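# Place the entire wire inside the bin

## Task

Get all of the wire into the bin so that no part of it sits above the bin's rim. The wire must not be left dangling over the table edge, since that can count as failure.

## Robot and tools

Robot: two arms, left_arm and right_arm, each ending in a parallel gripper with a wrist camera. Calibrated base positions in the scene frame are left_arm (+0.027, +0.308, +0.032) m, quat_wxyz (+1.000, 0, 0, -0.002), and right_arm (+0.046, -0.291, +0.016) m, quat_wxyz (+1.000, 0, 0, +0.028). Behind the arms stands a fixed two-camera stand.

Frames: the scene frame has its origin at table-top height, halfway between the nominal base spots, +x pointing out over the table, +z up, and left_arm on the +y side. Arm names do not match left/right in images. Fixed cameras and the table use the scene frame. Each arm reports its hand pose, velocities, targets and wrist-camera pose in its own base frame. Commanded offsets run along the axes of that arm's current Hand target. On the gripper, fingers extend along +z and close along y. end_effector_position is the point between the pads, just under 1 cm behind the tips. Reported poses can be a few cm off, worse at long reach.

execute_actions(actions, cameras): actions is a list of actions; each action is a table of at most 15 rows, each row one control step of 1/30 s. If fewer rows are given, the last row is held for the remaining steps. Each row is a single list of 14 numbers in [-1, 1], covering both arms even if only one moves: dx, dy, dz, rx, ry, rz, opening for left_arm, then the same seven for right_arm. The six pose numbers are an offset (not a pose) from that arm's Hand target as it was when the action began; every row counts from that same start, so sending the same offset again moves the arm further. Scale: 1.0 equals 0.6 m for dx, dy, dz and 180 degrees for the rotation vector rx, ry, rz. opening is absolute: +1 fully open (about 87 mm between pads), +0.5 about 69 mm, 0 about 43 mm, -0.5 about 18 mm, -1 closed. Sending six zeros re-commands the current Hand target; a 0 in the opening slot is a real command, so repeat the current opening to keep a gripper unchanged. cameras lists names, ["all"], or []; if omitted, images come only with an empty actions list. An empty list also reports the scene number and task.

move(target, speed, blend, opening_speed, blocking, cameras): target is one 14-number row laid out as above, or a list of up to 15 such rows; every row is an offset from the Hand targets at the move's start, not from the previous row. speed is the top path speed in m/s (0.002 to 2.9, default 0.25; rotation up to twice that in rad/s), one value or one per target. blend (m) rounds corners between listed targets; 0 stops at each. opening_speed (at least 0.2 per second on the -1..+1 scale) ramps the fingers. blocking=false returns after about 0.5 s while the move continues. A move lasts at most 10 s. Paths are straight and do not avoid obstacles or the other arm; faster moves stray and hit harder. Avoid paths that pass near an arm's own base; route around it. The result adds a move: line giving the ending (done, off_target, moving, held, fault) and limits (limits=paced: pose clipped; limits=held: steps withheld). done means within 10 mm and 2 degrees at rest; neither done nor off_target says anything about contact.

wait(seconds): 0 to 10 s, arms hold their last command; a running move continues. stop(): brakes a running move. zoom_image(camera, region): camera is cam_high, cam_low, cam_left_wrist or cam_right_wrist; region [x0, y0, x1, y1] in pixels from the top-left, at most 504 by 504, taken from the latest images. All cameras give 672x504 images. finished_scene(scene): ends the current scene, given its number (1 to 2); irreversible, and the wire must remain in the bin without the robot.

Results: end_effector_position (m) and end_effector_quat_wxyz per arm; Hand target (last commanded pose after clipping, the base for next offsets); Tool commands; grip_measured on the opening scale (Joint positions show the gripper as 0 closed to 1 open); Joint velocities (may be omitted when all are within noise); Joint torques (include arm weight; joints 1-3 wrap at ±28 N m); motor temperatures. Joint ranges (rad): waist -2.618 to 3.054, shoulder 0.000 to 3.142, elbow 0.000 to 3.142 (straight at 2.901), wrist pitch and wrist yaw -1.571 to 1.571, wrist roll -2.094 to 2.094.

Control notes: commanded orientation is limited to 40 degrees from the measured one per step. Grippers often stop short of or sag below the target, especially at long reach; check position and tilt after each move and send the remaining distance as an offset. Small moves may not happen or go sideways. To grip, command an opening about 0.04 under grip_measured at first contact for full force (about 20 N per pad); grip_measured can be off by about 1 mm.

Avoid: any contact or squeeze between the two arms or grippers (the clearance check does not protect grippers or wrist cameras); hard impacts with the table or fixed objects; dropping the wire or releasing it while moving; anything falling or being left off the table; stress on an arm's camera cable; and pushing against unreachable targets. An arm blocked by something keeps pressing until commanded back past its gripper. Motor heat builds while holding loads, stretching or pushing: MOTOR HOT appears at 75 °C, the arm folds and stops at 90 °C, and it collapses at 100 °C. Loose objects may occasionally be nudged by outside pushes.

Each tool is called after "Request:" as name([rows], argument=value, ...), one row to a line, values as JSON.

## Session

Request:
execute_actions(actions=[])

Request:
zoom_image(camera="cam_high", region=[220, 160, 500, 440])

Scene clock: 0.00 s.
left_arm: end_effector_position=(+0.3748, +0.0310, +0.0800) grip_measured=+1.000 end_effector_quat_wxyz=(+0.643, -0.100, +0.755, +0.084) | right_arm: end_effector_position=(+0.3730, -0.0325, +0.0937) grip_measured=+1.000 end_effector_quat_wxyz=(+0.686, +0.064, +0.724, -0.035)
Joint positions: left_arm=[-0.056 1.537 0.268 1.102 -0.314 -0.053 1] | right_arm=[-0.05 1.575 0.201 1.318 0.089 0.042 1]
Joint velocities: within noise
Joint torques (N m): no reading
Motor temperatures (°C): left_arm=[29 34 34 29 29 29 27] | right_arm=[27 28 32 27 30 28 26]
Heat: left arm: 34 °C; right arm: 32 °C.
Hand target: left_arm +0.3779, +0.0309, +0.0869; +0.651, -0.101, +0.747, +0.083 | right_arm +0.3738, -0.0325, +0.0946; +0.687, +0.064, +0.723, -0.035
Tool commands: left_gripper/opening=+1.0 right_gripper/opening=+1.0

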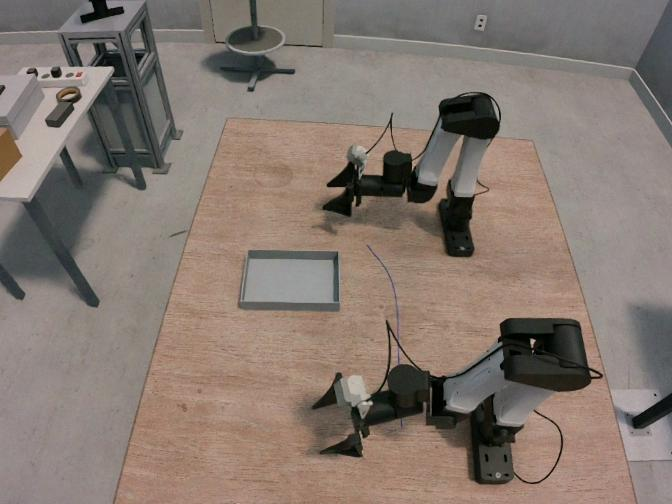

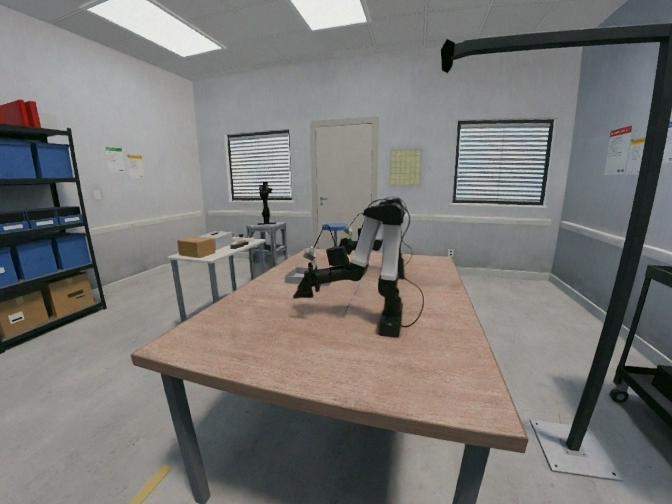

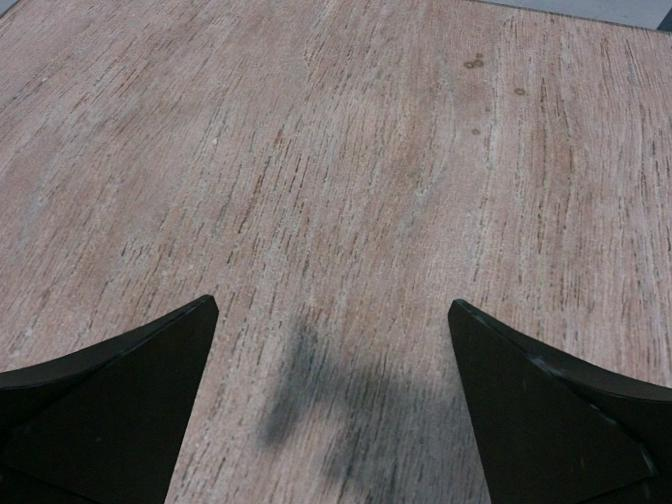

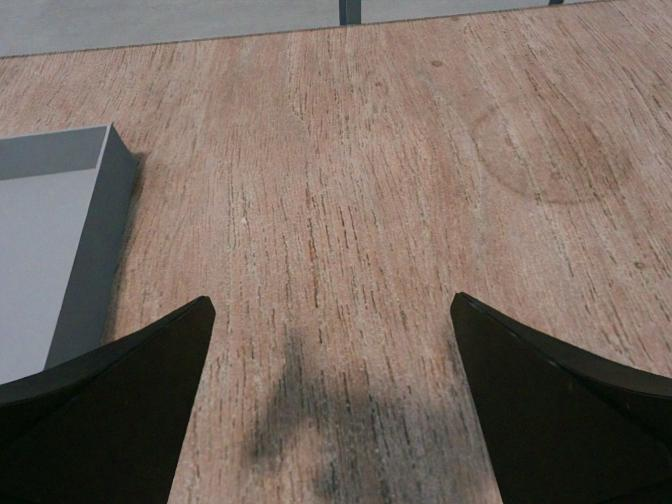

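Scaled by 1.800 from the camera's 672x504 image, which has a finer 960x720 frame.

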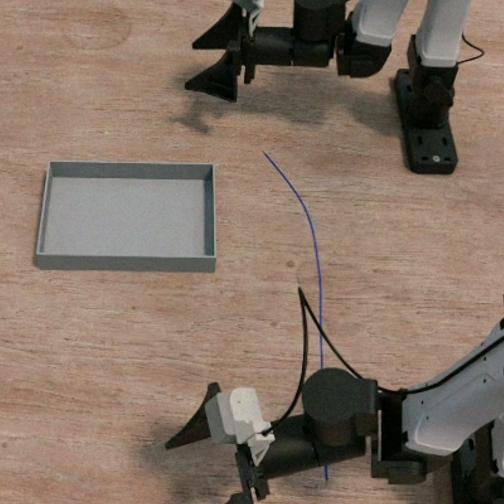

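Request:
move(target=[-0.093,0.397,-0.079,-0.22,0,-0.03,0.2,-0.021,0.512,-0.347,-0.398,0.360,-0.434,0.6], cameras=["all"])

Scene clock: 30.63 s.
left_arm: end_effector_position=(+0.2758, +0.2461, +0.1404) grip_measured=+0.200 end_effector_quat_wxyz=(+0.579, -0.342, +0.677, +0.299) | right_arm: end_effector_position=(+0.2128, +0.2958, +0.1320) grip_measured=+0.600 end_effector_quat_wxyz=(-0.008, +0.702, -0.712, +0.004)
Joint positions: left_arm=[0.555 1.211 0.379 0.669 -0.386 -0.053 0.6] | right_arm=[1.012 2.07 1.975 -1.463 0.012 -0.545 0.8]
Joint torques (N m): left_arm=[0.12 -3 10.39 1.91 -0.16 -0.16] | right_arm=[0.75 -7.47 6.67 0.25 -0.01 0.01]
Motor temperatures (°C): left_arm=[29 36 36 40 29 29 27] | right_arm=[27 30 33 32 30 28 26]
Heat: left arm: 40 °C; right arm: 33 °C.
Hand target: left_arm +0.2782, +0.2512, +0.1469; +0.582, -0.350, +0.670, +0.300 | right_arm +0.2117, +0.2996, +0.1299; -0.001, +0.706, -0.708, +0.000
Off the commanded pose: left_arm 0.008 m, 1 deg | right_arm 0.005 m, 1 deg.
move: done

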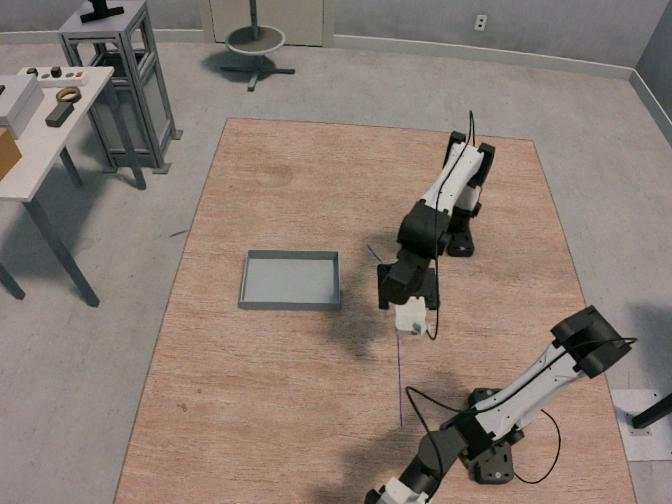

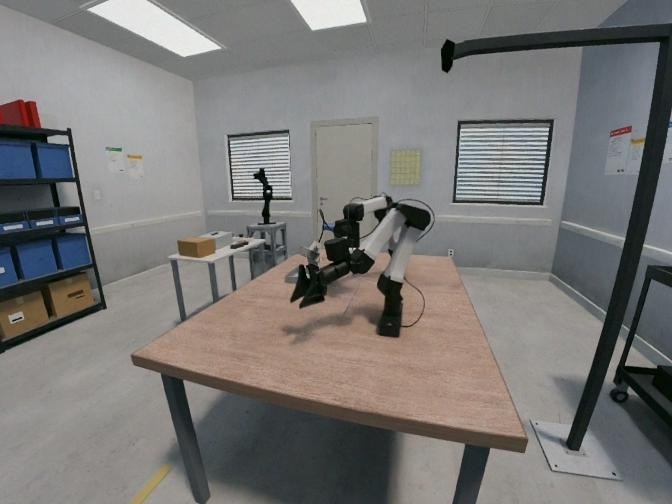

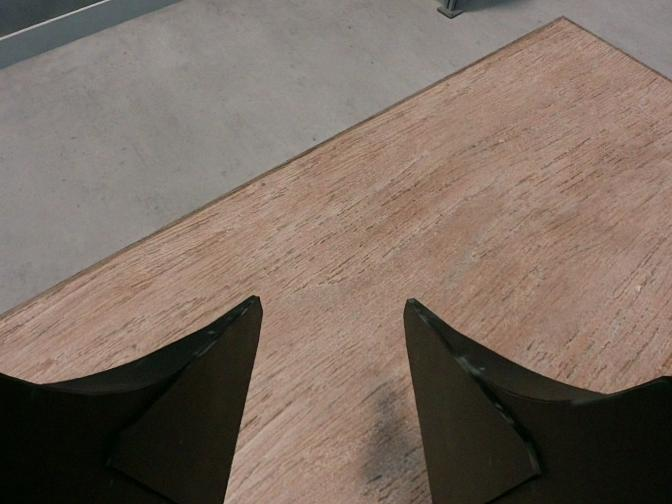

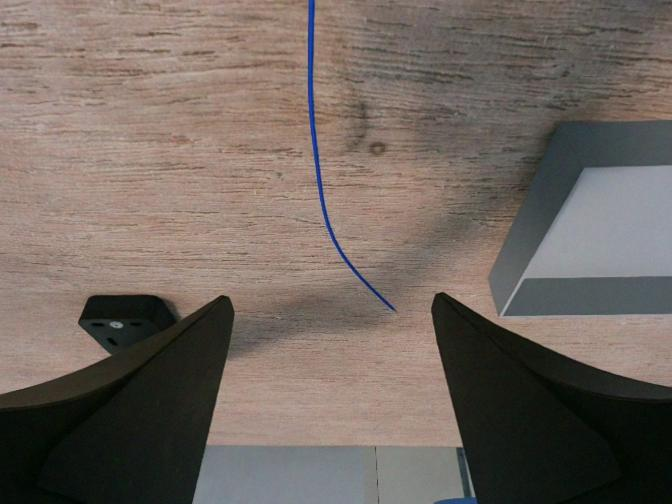

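Request:
move(target=[0,0,0,0,0,0,0.2,0,0,0.18,0,0,0,0.2], speed=0.12, cameras=["cam_right_wrist"])

Scene clock: 38.90 s.
left_arm: end_effector_position=(+0.2758, +0.2461, +0.1403) grip_measured=+0.200 end_effector_quat_wxyz=(+0.579, -0.342, +0.677, +0.299) | right_arm: end_effector_position=(+0.2150, +0.2993, +0.0307) grip_measured=+0.200 end_effector_quat_wxyz=(-0.010, +0.702, -0.712, +0.004)
Joint positions: left_arm=[0.555 1.211 0.379 0.669 -0.386 -0.053 0.6] | right_arm=[1.012 2.104 1.623 -1.072 0.012 -0.545 0.6]
Joint torques (N m): left_arm=[0.13 -2.99 10.39 1.91 -0.16 -0.15] | right_arm=[0.58 -8.01 3.95 0.54 -0.04 -0.02]
Heat: left arm: 41 °C; right arm: 34 °C.
Hand target: left_arm +0.2782, +0.2512, +0.1468; +0.582, -0.350, +0.670, +0.300 | right_arm +0.2119, +0.2997, +0.0219; -0.001, +0.706, -0.708, +0.000
Off the commanded pose: left_arm 0.009 m, 1 deg | right_arm 0.009 m, 1 deg.
move: done
Images, in order (width x height): cam_right_wrist 672x504.

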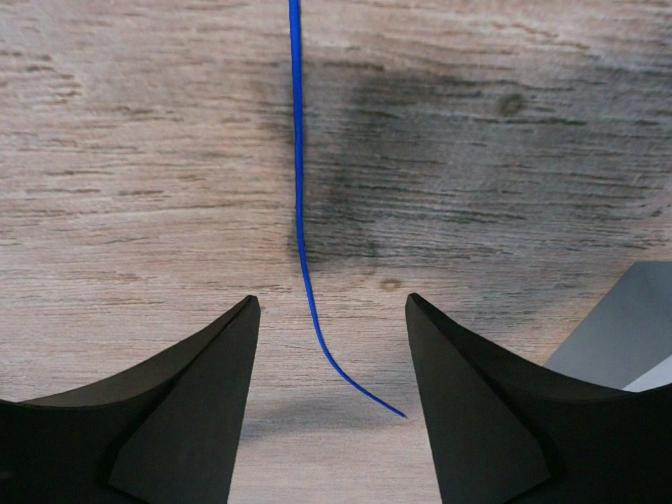

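Request:
move(target=[0,0,0,0,0,0,0.2,0,0.01,0.055,0,0,0,0.2], speed=0.05, cameras=["cam_right_wrist"])

Scene clock: 47.07 s.
left_arm: end_effector_position=(+0.2758, +0.2461, +0.1403) grip_measured=+0.200 end_effector_quat_wxyz=(+0.579, -0.342, +0.677, +0.299) | right_arm: end_effector_position=(+0.2104, +0.2979, +0.0011) grip_measured=+0.200 end_effector_quat_wxyz=(-0.008, +0.705, -0.709, +0.004)
Joint positions: left_arm=[0.555 1.211 0.379 0.669 -0.386 -0.053 0.6] | right_arm=[1.021 2.128 1.536 -0.967 0.012 -0.544 0.6]
Joint torques (N m): left_arm=[0.13 -3 10.39 1.9 -0.16 -0.15] | right_arm=[1.01 -7.34 3.63 0.69 -0.03 0.09]
Heat: left arm: 42 °C; right arm: 33 °C.
Hand target: left_arm +0.2782, +0.2512, +0.1468; +0.582, -0.350, +0.670, +0.300 | right_arm +0.2058, +0.2998, -0.0112; -0.001, +0.706, -0.708, +0.000
Off the commanded pose: left_arm 0.009 m, 1 deg | right_arm 0.013 m, 1 deg.
move: off_target (right_arm)
Images, in order (width x height): cam_right_wrist 672x504.

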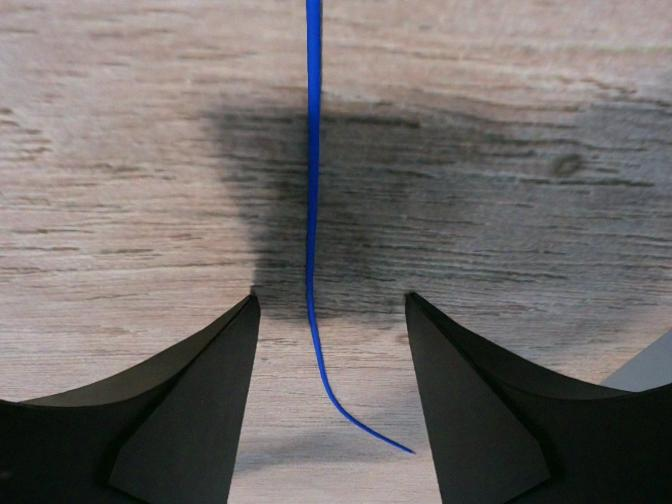

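Request:
move(target=[0,0,0,0,0,0,0.2,0,0,0.012,0,0,0,0.2], speed=0.03, cameras=["cam_right_wrist"])

Scene clock: 52.27 s.
left_arm: end_effector_position=(+0.2758, +0.2461, +0.1403) grip_measured=+0.200 end_effector_quat_wxyz=(+0.579, -0.342, +0.677, +0.299) | right_arm: end_effector_position=(+0.2109, +0.2974, +0.0002) grip_measured=+0.200 end_effector_quat_wxyz=(-0.009, +0.705, -0.710, +0.007)
Joint positions: left_arm=[0.555 1.211 0.379 0.669 -0.386 -0.053 0.6] | right_arm=[1.022 2.128 1.532 -0.962 0.018 -0.542 0.6]
Joint torques (N m): left_arm=[0.12 -2.99 10.39 1.9 -0.16 -0.16] | right_arm=[1.01 -6.83 2.62 0.85 -0.07 0.09]
Heat: left arm: 43 °C; right arm: 33 °C.
Hand target: left_arm +0.2782, +0.2512, +0.1468; +0.582, -0.350, +0.670, +0.300 | right_arm +0.2058, +0.2998, -0.0184; -0.001, +0.706, -0.708, +0.000
Off the commanded pose: left_arm 0.009 m, 1 deg | right_arm 0.019 m, 1 deg.
move: off_target (right_arm)
Images, in order (width x height): cam_right_wrist 672x504.

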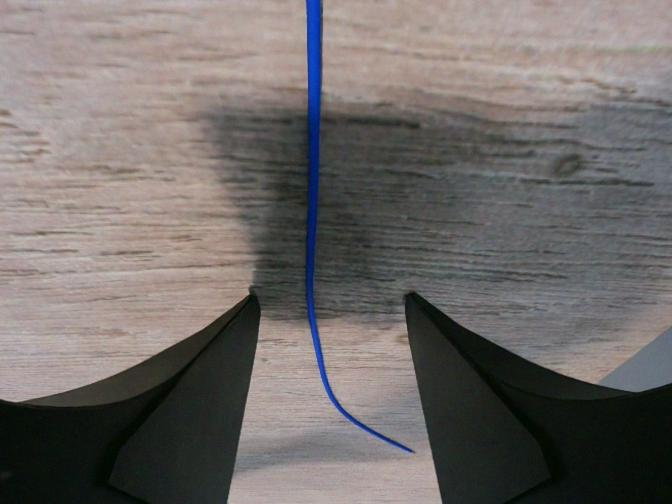

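Contact. Ease slightly and close.

Request:
move(target=[0,0,0,0,0,0,0.2,0,0,-0.01,0,0,0,-1], speed=0.03, opening_speed=1.0, cameras=["cam_right_wrist"])

Request:
move(target=[0,0,0,0,0,0,0.2,0,0,-0.16,0,0,0,-1], speed=0.1, cameras=["cam_right_wrist"])

Scene clock: 60.53 s.
left_arm: end_effector_position=(+0.2758, +0.2461, +0.1403) grip_measured=+0.200 end_effector_quat_wxyz=(+0.579, -0.342, +0.677, +0.299) | right_arm: end_effector_position=(+0.2115, +0.2978, +0.0002) grip_measured=-0.945 end_effector_quat_wxyz=(-0.010, +0.704, -0.710, +0.008)
Joint positions: left_arm=[0.555 1.211 0.379 0.669 -0.386 -0.053 0.6] | right_arm=[1.022 2.128 1.532 -0.959 0.02 -0.542 0.027]
Joint torques (N m): left_arm=[0.12 -3 10.39 1.9 -0.16 -0.16] | right_arm=[0.85 -7.3 3.73 0.67 -0.08 0.07]
Heat: left arm: 43 °C; right arm: 33 °C.
Hand target: left_arm +0.2782, +0.2512, +0.1468; +0.582, -0.350, +0.670, +0.300 | right_arm +0.2058, +0.2998, -0.0124; -0.001, +0.706, -0.708, +0.000
Off the commanded pose: left_arm 0.009 m, 1 deg | right_arm 0.014 m, 1 deg.
move: off_target (right_arm)
Images, in order (width x height): cam_right_wrist 672x504.

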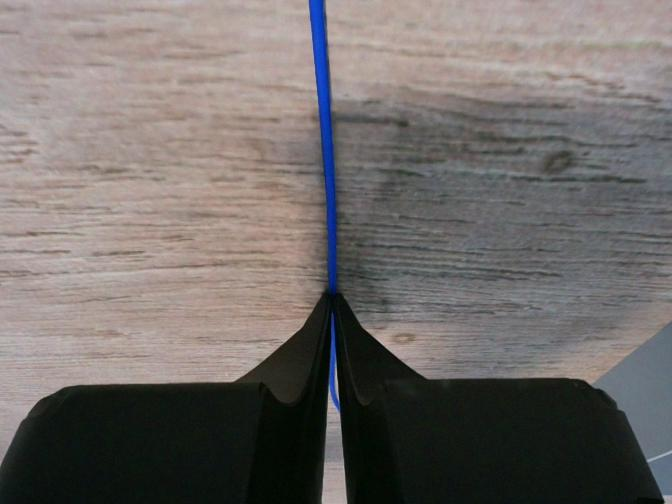

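Scene clock: 62.23 s.
left_arm: end_effector_position=(+0.2758, +0.2461, +0.1403) grip_measured=+0.200 end_effector_quat_wxyz=(+0.579, -0.342, +0.677, +0.299) | right_arm: end_effector_position=(+0.2073, +0.2938, +0.0689) grip_measured=-0.945 end_effector_quat_wxyz=(+0.016, +0.704, -0.710, +0.010)
Joint positions: left_arm=[0.555 1.211 0.379 0.669 -0.386 -0.053 0.6] | right_arm=[1.022 2.097 1.757 -1.267 0.012 -0.542 0.027]
Joint torques (N m): left_arm=[0.12 -2.99 10.4 1.9 -0.16 -0.16] | right_arm=[0.96 -11.29 6.48 0.2 0.01 0.07]
Heat: left arm: 43 °C; right arm: 33 °C.
Hand target: left_arm +0.2782, +0.2512, +0.1468; +0.582, -0.350, +0.670, +0.300 | right_arm +0.2057, +0.2997, +0.0836; -0.001, +0.706, -0.708, +0.000
Off the commanded pose: left_arm 0.009 m, 1 deg | right_arm 0.016 m, 2 deg.
move: off_target (right_arm)
Images, in order (width x height): cam_right_wrist 672x504.

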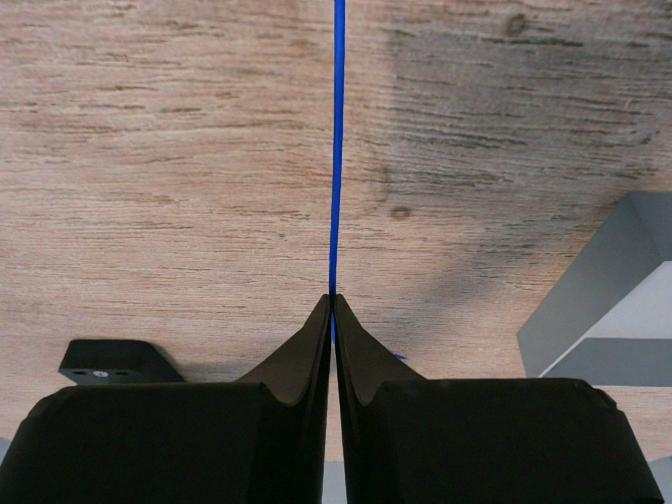

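Request:
move([
  [0,0,0,0,0,0,0.2,0.033,-0.057,-0.36,0.134,-0.104,0.217,-1],
  [0,0,0,0,0,0,0.2,0.233,-0.48,-0.37,0.134,-0.104,0.217,-1],
], speed=0.15, blend=0.03, cameras=["cam_right_wrist","cam_high","cam_low"])

Request:
zoom_image(camera="cam_high", region=[200, 150, 420, 350])

Request:
zoom_image(camera="cam_low", region=[250, 160, 410, 340])

Scene clock: 105.60 s.
left_arm: end_effector_position=(+0.2757, +0.2460, +0.1403) grip_measured=+0.200 end_effector_quat_wxyz=(+0.579, -0.342, +0.677, +0.299) | right_arm: end_effector_position=(+0.4869, +0.1556, +0.3073) grip_measured=-0.945 end_effector_quat_wxyz=(+0.388, -0.395, +0.831, -0.055)
Joint positions: left_arm=[0.555 1.211 0.379 0.668 -0.386 -0.053 0.6] | right_arm=[0.367 2.253 2.846 -1.359 0.045 -0.541 0.027]
Joint torques (N m): left_arm=[0.13 -3 10.39 1.91 -0.16 -0.16] | right_arm=[0.01 -8.13 5.78 1.92 0.02 0.02]
Motor temperatures (°C): left_arm=[29 35 43 46 29 29 27] | right_arm=[27 42 35 29 30 28 27]
Heat: left arm: 46 °C; right arm: 42 °C.
Hand target: left_arm +0.2782, +0.2512, +0.1468; +0.582, -0.350, +0.670, +0.300 | right_arm +0.4929, +0.1587, +0.3061; +0.257, -0.407, +0.876, -0.032
Off the commanded pose: left_arm 0.009 m, 1 deg | right_arm 0.007 m, 16 deg.
elbow stopped short (right arm): the move would have taken joint 3 (elbow) straighter than the controller allows.
move: off_target (right_arm)
Images, in order (width x height): cam_high 672x504, cam_low 672x504, cam_right_wrist 672x504.

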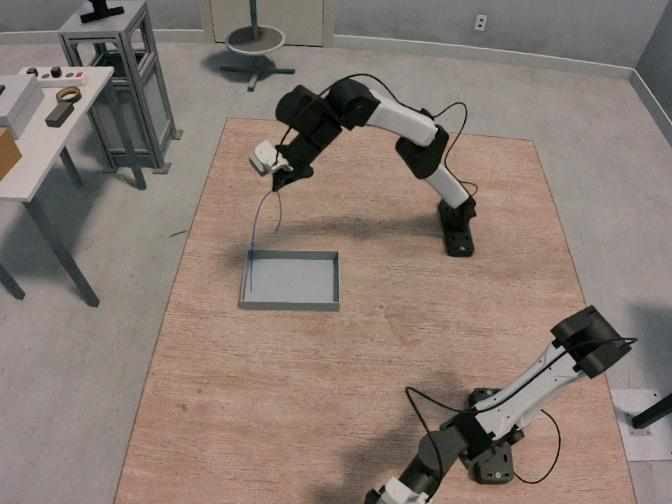

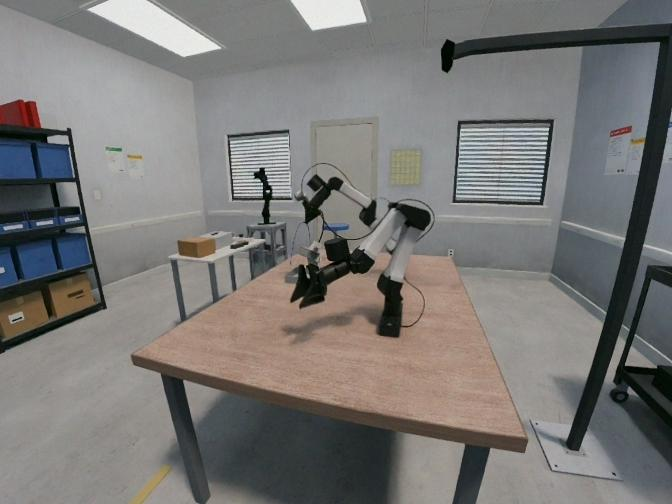

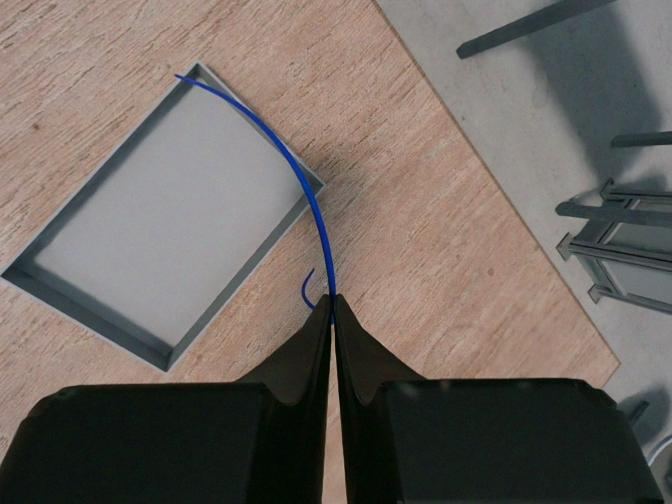

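Scaled by 2.291 from the camera's 672x504 image, which has a finer 960x720 frame.

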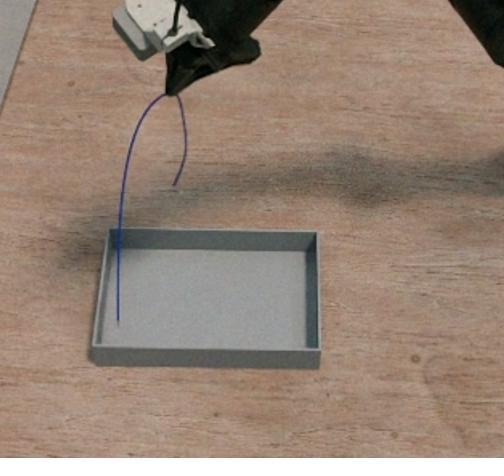

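Scaled by 2.800 from the camera's 672x504 image, which has a finer 960x720 frame.

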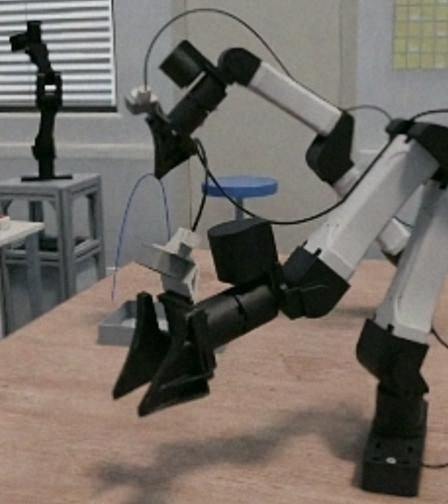

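Request:
move(target=[0,0,0,0,0,0,0.2,0.0385,0.05,-0.034,0.094,0.059,0.192,-1], speed=0.2, cameras=["cam_right_wrist","cam_high","cam_low"])

Request:
zoom_image(camera="cam_high", region=[200, 150, 420, 350])

Request:
zoom_image(camera="cam_low", region=[250, 160, 410, 340])

Scene clock: 120.17 s.
left_arm: end_effector_position=(+0.2757, +0.2460, +0.1403) grip_measured=+0.200 end_effector_quat_wxyz=(+0.579, -0.342, +0.677, +0.299) | right_arm: end_effector_position=(+0.4537, +0.1590, +0.2969) grip_measured=-0.945 end_effector_quat_wxyz=(+0.374, -0.107, +0.917, -0.088)
Joint positions: left_arm=[0.555 1.211 0.379 0.668 -0.386 -0.053 0.6] | right_arm=[0.474 2.253 2.846 -1.467 0.405 0.093 0.027]
Joint torques (N m): left_arm=[0.13 -2.99 10.39 1.91 -0.16 -0.16] | right_arm=[0.79 -10.04 5.86 1.5 0.44 0.15]
Heat: left arm: 47 °C; right arm: 40 °C.
Hand target: left_arm +0.2782, +0.2512, +0.1468; +0.582, -0.350, +0.670, +0.300 | right_arm +0.4499, +0.1588, +0.3060; +0.231, -0.083, +0.962, -0.118
Off the commanded pose: left_arm 0.009 m, 1 deg | right_arm 0.010 m, 18 deg.
elbow stopped short (right arm): the move would have taken joint 3 (elbow) straighter than the controller allows.
move: off_target (right_arm)
Images, in order (width x height): cam_high 672x504, cam_low 672x504, cam_right_wrist 672x504.

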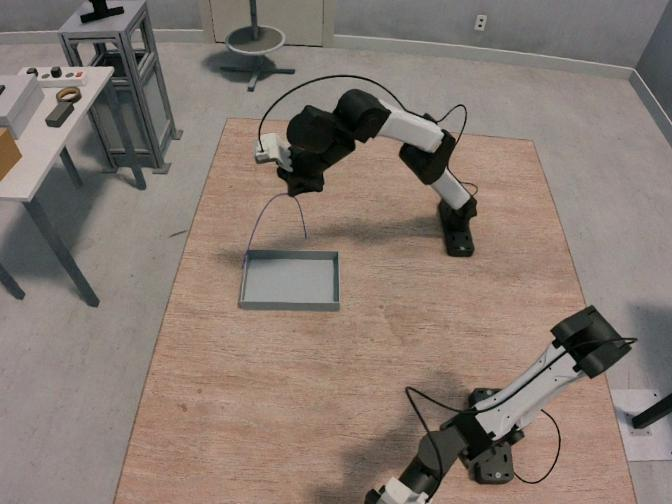

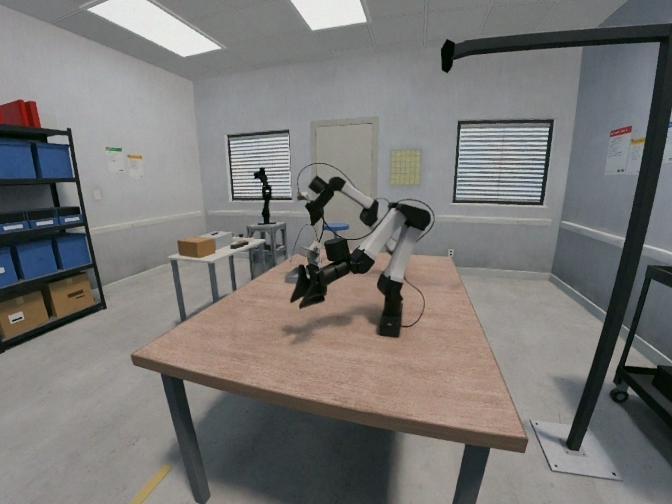

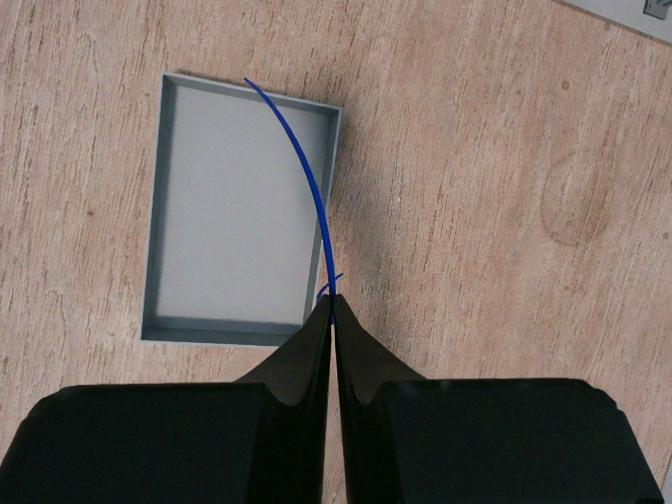

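Scaled by 2.291 from the camera's 672x504 image, which has a finer 960x720 frame.

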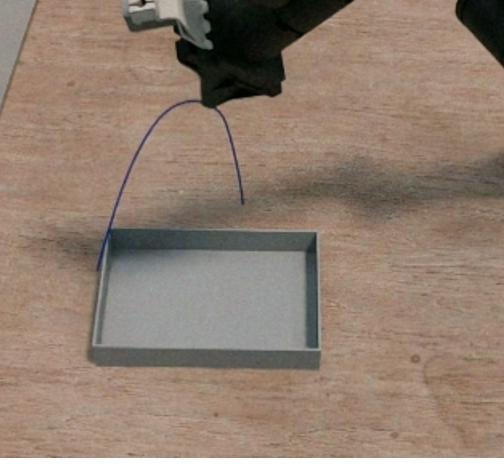

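Scaled by 2.800 from the camera's 672x504 image, which has a finer 960x720 frame.

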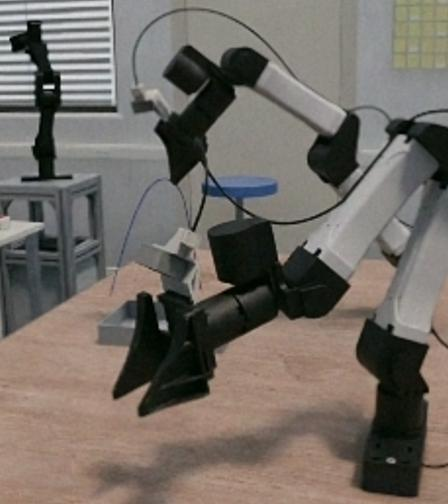

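Request:
move([
  [0,0,0,0,0,0,0.2,0.066,0.041,-0.045,0,0,0,-1],
  [0,0,0,0,0,0,0.2,0.123,0.076,0.07,0,0,0,-1],
], speed=0.1, blend=0.01, cameras=["cam_right_wrist","cam_high","cam_low"])

Request:
zoom_image(camera="cam_high", region=[200, 150, 420, 350])

Request:
zoom_image(camera="cam_low", region=[250, 160, 410, 340])

Scene clock: 135.63 s.
left_arm: end_effector_position=(+0.2757, +0.2460, +0.1403) grip_measured=+0.200 end_effector_quat_wxyz=(+0.579, -0.342, +0.677, +0.299) | right_arm: end_effector_position=(+0.3999, +0.1807, +0.2380) grip_measured=-0.945 end_effector_quat_wxyz=(+0.260, -0.086, +0.955, -0.110)
Joint positions: left_arm=[0.555 1.211 0.379 0.668 -0.386 -0.053 0.6] | right_arm=[0.566 2.197 2.577 -1.559 0.43 0.299 0.027]
Joint torques (N m): left_arm=[0.13 -3 10.39 1.91 -0.16 -0.16] | right_arm=[-0.44 -7.86 3.44 1.02 0.27 0.12]
Heat: left arm: 48 °C; right arm: 40 °C.
Hand target: left_arm +0.2782, +0.2512, +0.1468; +0.582, -0.350, +0.670, +0.300 | right_arm +0.3996, +0.1787, +0.2260; +0.230, -0.083, +0.962, -0.118
Off the commanded pose: left_arm 0.009 m, 1 deg | right_arm 0.012 m, 4 deg.
elbow stopped short (right arm): the move would have taken joint 3 (elbow) straighter than the controller allows.
joint sent to its limit (right arm) — joint 4 (wrist pitch), lower limit. The joint targets still meet the commanded pose.
move: off_target (right_arm)
Images, in order (width x height): cam_high 672x504, cam_low 672x504, cam_right_wrist 672x504.

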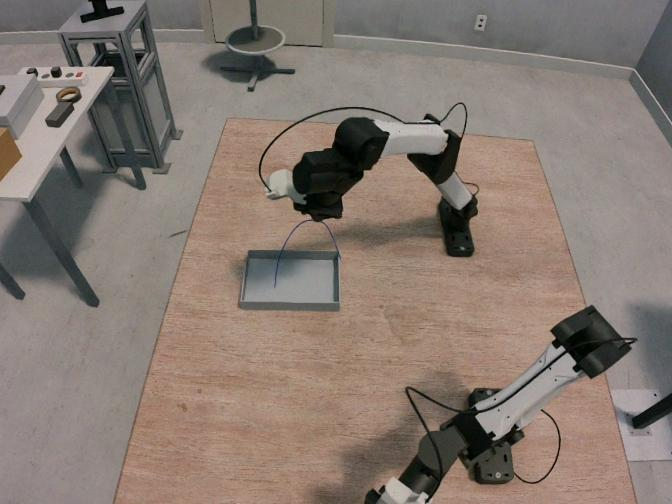

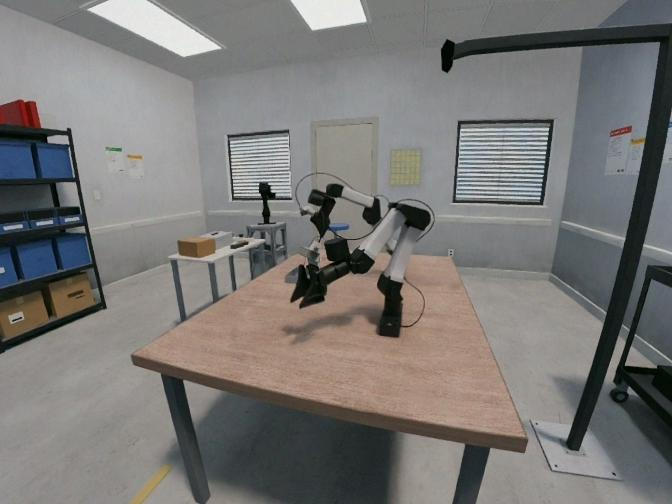

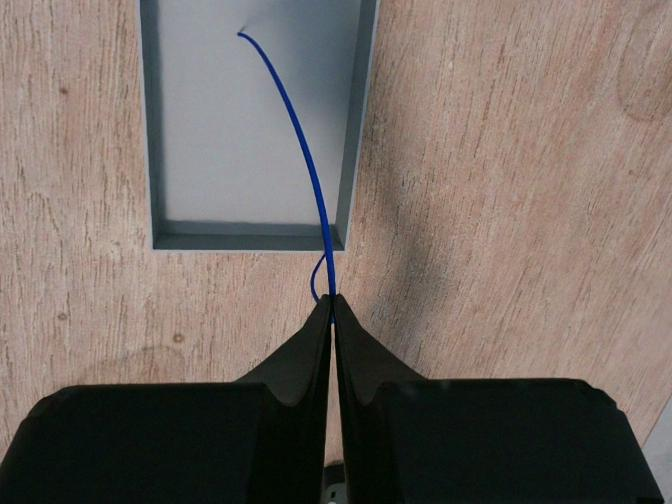

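Scaled by 2.291 from the camera's 672x504 image, which has a finer 960x720 frame.

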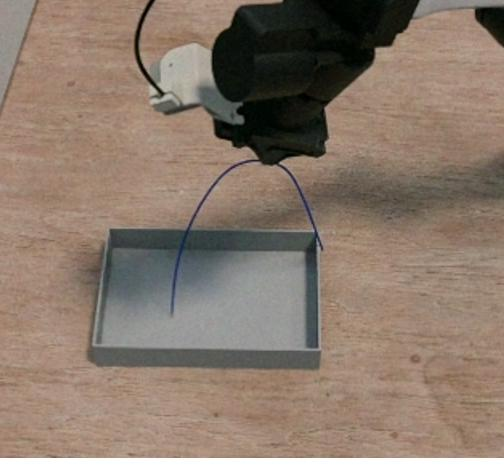

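Scaled by 2.800 from the camera's 672x504 image, which has a finer 960x720 frame.

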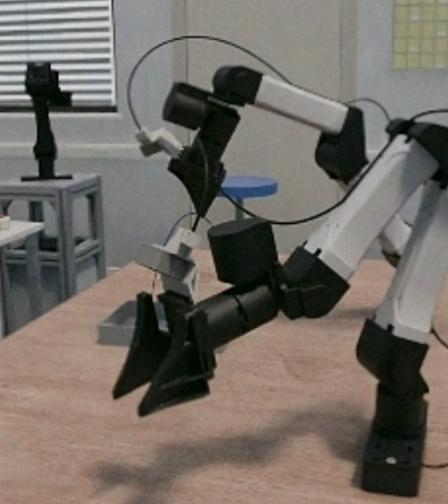

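Request:
move([
  [0,0,0,0,0,0,0.2,-0.035,-0.022,-0.072,0,0,0,-1],
  [0,0,0,0,0,0,0.2,-0.102,-0.0265,-0.019,0,0,0,-1],
  [0,0,0,0,0,0,0.2,-0.067,-0.004,0.053,0,0,0,-1],
], speed=0.1, blend=0.01, cameras=["cam_right_wrist","cam_high"])

Request:
zoom_image(camera="cam_high", region=[200, 150, 420, 350])

Scene clock: 155.50 s.
left_arm: end_effector_position=(+0.2757, +0.2460, +0.1402) grip_measured=+0.200 end_effector_quat_wxyz=(+0.579, -0.342, +0.677, +0.299) | right_arm: end_effector_position=(+0.4486, +0.1799, +0.2196) grip_measured=-0.945 end_effector_quat_wxyz=(+0.280, -0.094, +0.949, -0.109)
Joint positions: left_arm=[0.555 1.211 0.379 0.668 -0.386 -0.053 0.6] | right_arm=[0.512 2.401 2.845 -1.556 0.416 0.215 0.027]
Joint torques (N m): left_arm=[0.12 -3 10.37 1.91 -0.16 -0.16] | right_arm=[-0.32 -9.18 6 1.18 0.23 0.16]
Heat: left arm: 49 °C; right arm: 40 °C.
Hand target: left_arm +0.2782, +0.2512, +0.1468; +0.582, -0.350, +0.670, +0.300 | right_arm +0.4500, +0.1791, +0.2162; +0.231, -0.083, +0.962, -0.118
Off the commanded pose: left_arm 0.009 m, 1 deg | right_arm 0.004 m, 6 deg.
elbow stopped short (right arm): the move would have taken joint 3 (elbow) straighter than the controller allows.
move: off_target (right_arm)
Images, in order (width x height): cam_high 672x504, cam_right_wrist 672x504.

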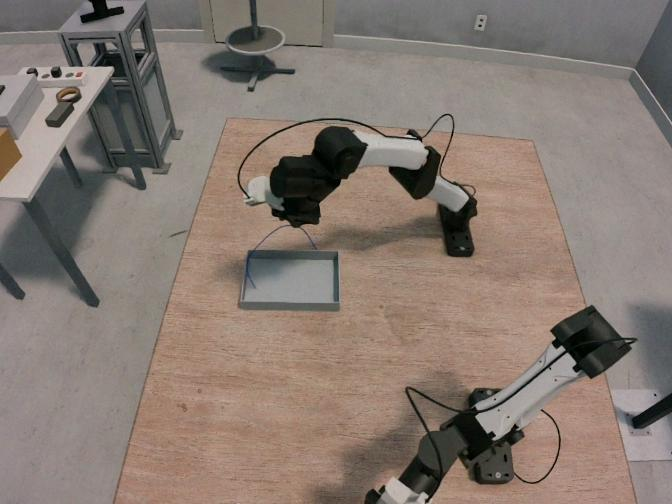

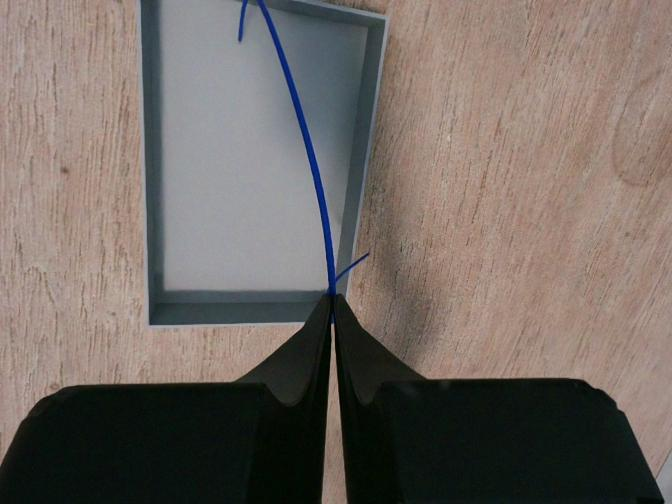

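Scaled by 2.291 from the camera's 672x504 image, which has a finer 960x720 frame.

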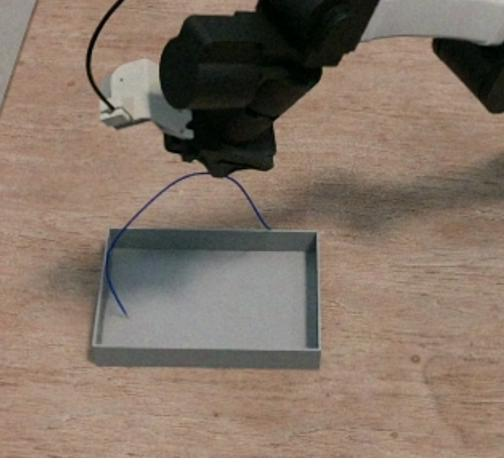

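Request:
move([
  [0,0,0,0,0,0,0.2,-0.0425,-0.0265,-0.0865,0,0,0,-1],
  [0,0,0,0,0,0,0.2,-0.0235,0.0575,-0.1215,0,0,0,-1],
  [0,0,0,0,0,0,0.2,0.026,0.088,-0.021,0,0,0,-1],
], speed=0.1, blend=0.01, cameras=["cam_right_wrist","cam_high"])

Request:
zoom_image(camera="cam_high", region=[200, 150, 420, 350])

Scene clock: 167.10 s.
left_arm: end_effector_position=(+0.2757, +0.2460, +0.1402) grip_measured=+0.200 end_effector_quat_wxyz=(+0.579, -0.342, +0.677, +0.299) | right_arm: end_effector_position=(+0.4244, +0.2318, +0.2199) grip_measured=-0.945 end_effector_quat_wxyz=(+0.295, -0.092, +0.947, -0.089)
Joint positions: left_arm=[0.555 1.211 0.379 0.668 -0.386 -0.053 0.6] | right_arm=[0.632 2.397 2.837 -1.557 0.447 0.334 0.027]
Joint torques (N m): left_arm=[0.13 -2.99 10.37 1.91 -0.16 -0.16] | right_arm=[-0.57 -8.9 3.51 1.13 0.35 0.11]
Heat: left arm: 49 °C; right arm: 42 °C.
Hand target: left_arm +0.2782, +0.2512, +0.1468; +0.582, -0.350, +0.670, +0.300 | right_arm +0.4249, +0.2286, +0.2065; +0.231, -0.083, +0.962, -0.118
Off the commanded pose: left_arm 0.009 m, 1 deg | right_arm 0.014 m, 8 deg.
elbow stopped short (right arm): the move would have taken joint 3 (elbow) straighter than the controller allows.
joint sent to its limit (right arm) — joint 4 (wrist pitch), lower limit. The joint targets are off in orientation, not in position.
move: off_target (right_arm)
Images, in order (width x height): cam_high 672x504, cam_right_wrist 672x504.

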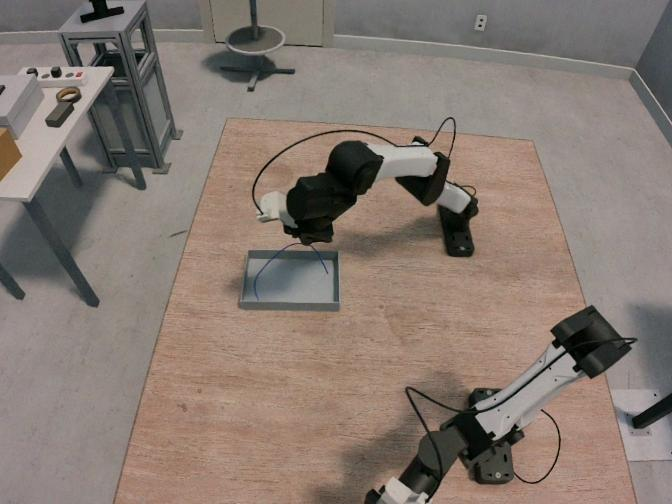

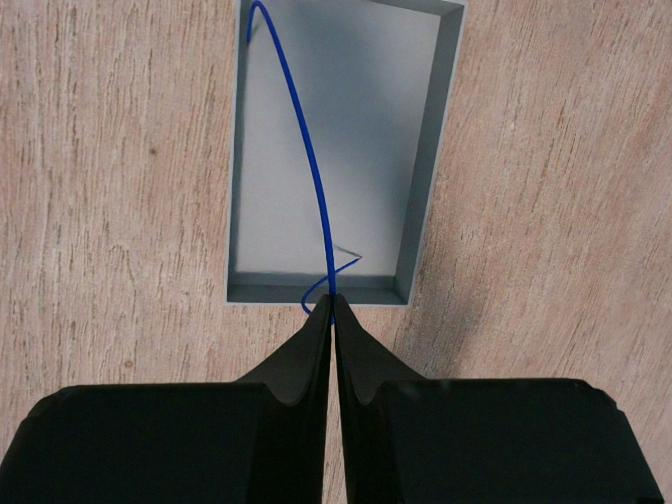

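Scaled by 2.291 from the camera's 672x504 image, which has a finer 960x720 frame.

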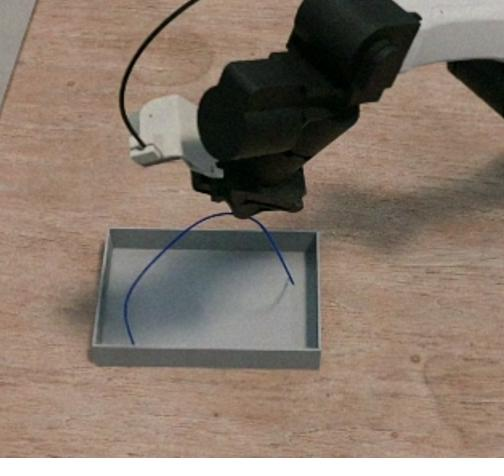

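Request:
move(target=[0,0,0,0,0,0,0.2,0.027,-0.034,0.151,0,0,0,-1], speed=0.08, cameras=["cam_right_wrist","cam_high"])

Request:
zoom_image(camera="cam_high", region=[200, 150, 420, 350])

Scene clock: 181.97 s.
left_arm: end_effector_position=(+0.2757, +0.2460, +0.1402) grip_measured=+0.200 end_effector_quat_wxyz=(+0.579, -0.342, +0.677, +0.299) | right_arm: end_effector_position=(+0.4550, +0.1892, +0.1163) grip_measured=-0.945 end_effector_quat_wxyz=(+0.221, -0.084, +0.963, -0.128)
Joint positions: left_arm=[0.555 1.211 0.379 0.668 -0.386 -0.053 0.6] | right_arm=[0.517 2.355 2.338 -1.236 0.415 0.275 0.027]
Joint torques (N m): left_arm=[0.13 -2.99 10.39 1.91 -0.16 -0.16] | right_arm=[-0.23 -13.37 3.97 1.13 0.28 -0.03]
Heat: left arm: 50 °C; right arm: 42 °C.
Hand target: left_arm +0.2782, +0.2512, +0.1468; +0.582, -0.350, +0.670, +0.300 | right_arm +0.4548, +0.1885, +0.1266; +0.231, -0.083, +0.962, -0.118
Off the commanded pose: left_arm 0.009 m, 1 deg | right_arm 0.010 m, 2 deg.
move: done
Images, in order (width x height): cam_high 672x504, cam_right_wrist 672x504.

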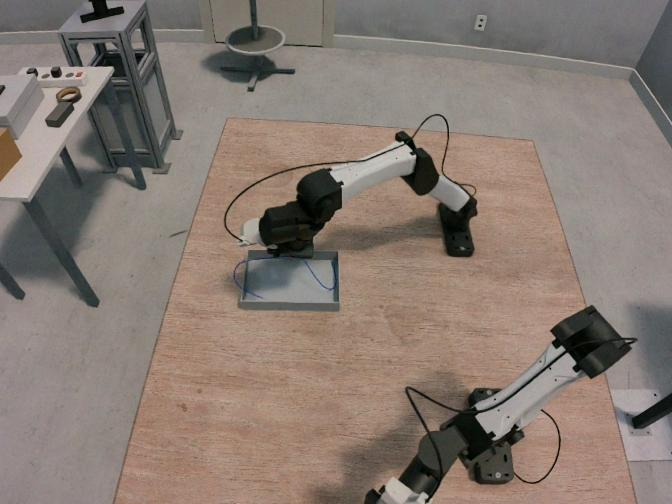

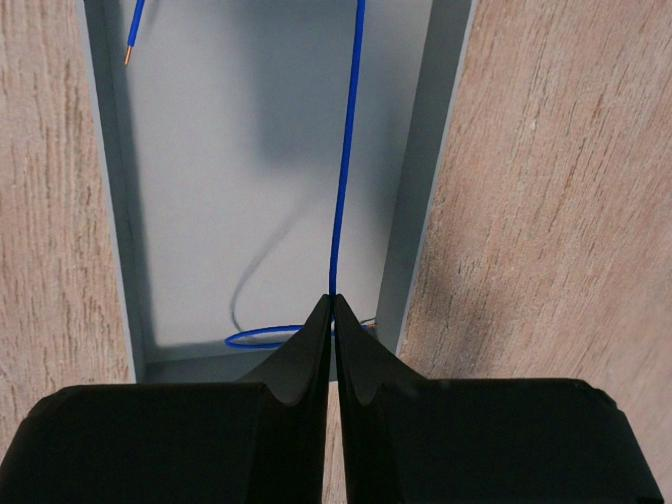

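Scaled by 2.291 from the camera's 672x504 image, which has a finer 960x720 frame.

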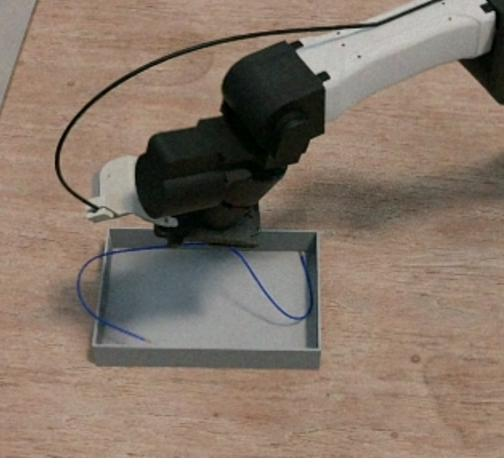

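Request:
move(target=[0,0,0,0,0,0,0.2,0.098,-0.001,0.078,0,0,0,-1], speed=0.06, cameras=["cam_right_wrist","cam_high"])

Request:
zoom_image(camera="cam_high", region=[200, 150, 420, 350])

Scene clock: 191.93 s.
left_arm: end_effector_position=(+0.2757, +0.2460, +0.1402) grip_measured=+0.200 end_effector_quat_wxyz=(+0.579, -0.342, +0.677, +0.299) | right_arm: end_effector_position=(+0.4236, +0.1674, +0.0493) grip_measured=-0.945 end_effector_quat_wxyz=(+0.218, -0.087, +0.964, -0.129)
Joint positions: left_arm=[0.555 1.211 0.379 0.668 -0.386 -0.053 0.6] | right_arm=[0.509 2.163 1.75 -0.844 0.411 0.264 0.027]
Joint torques (N m): left_arm=[0.13 -3 10.37 1.91 -0.16 -0.16] | right_arm=[-0.25 -12.64 4.18 1.16 0.23 0.08]
Heat: left arm: 50 °C; right arm: 46 °C.
Hand target: left_arm +0.2782, +0.2512, +0.1468; +0.582, -0.350, +0.670, +0.300 | right_arm +0.4248, +0.1664, +0.0614; +0.231, -0.083, +0.962, -0.118
Off the commanded pose: left_arm 0.009 m, 1 deg | right_arm 0.012 m, 2 deg.
move: off_target (right_arm)
Images, in order (width x height): cam_high 672x504, cam_right_wrist 672x504.

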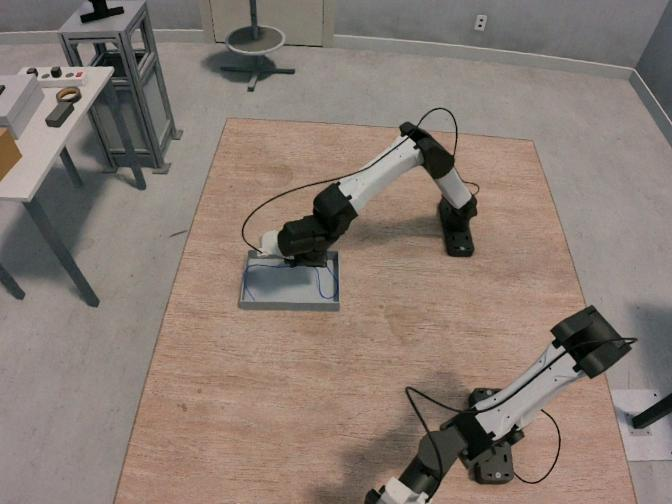

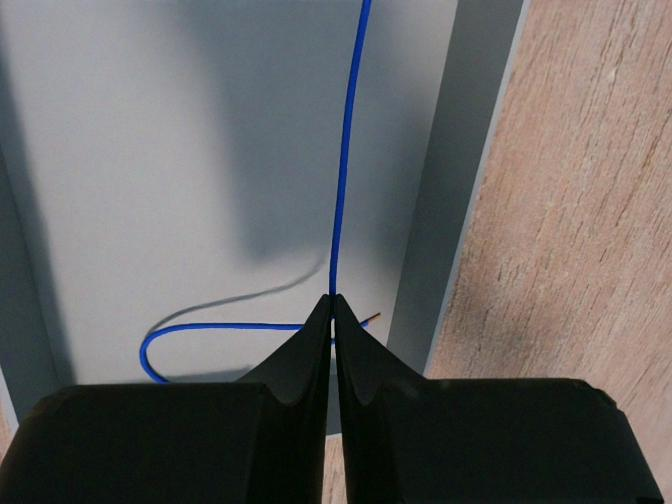

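Scaled by 2.291 from the camera's 672x504 image, which has a finer 960x720 frame.

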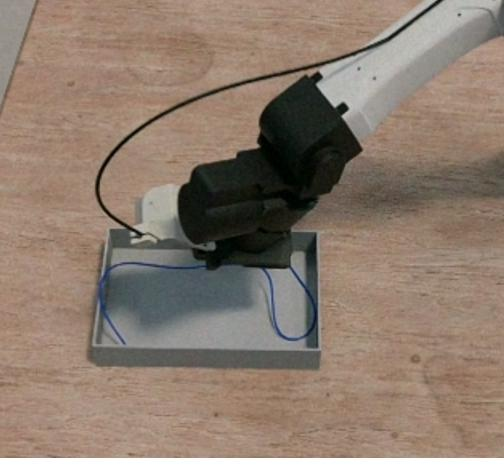

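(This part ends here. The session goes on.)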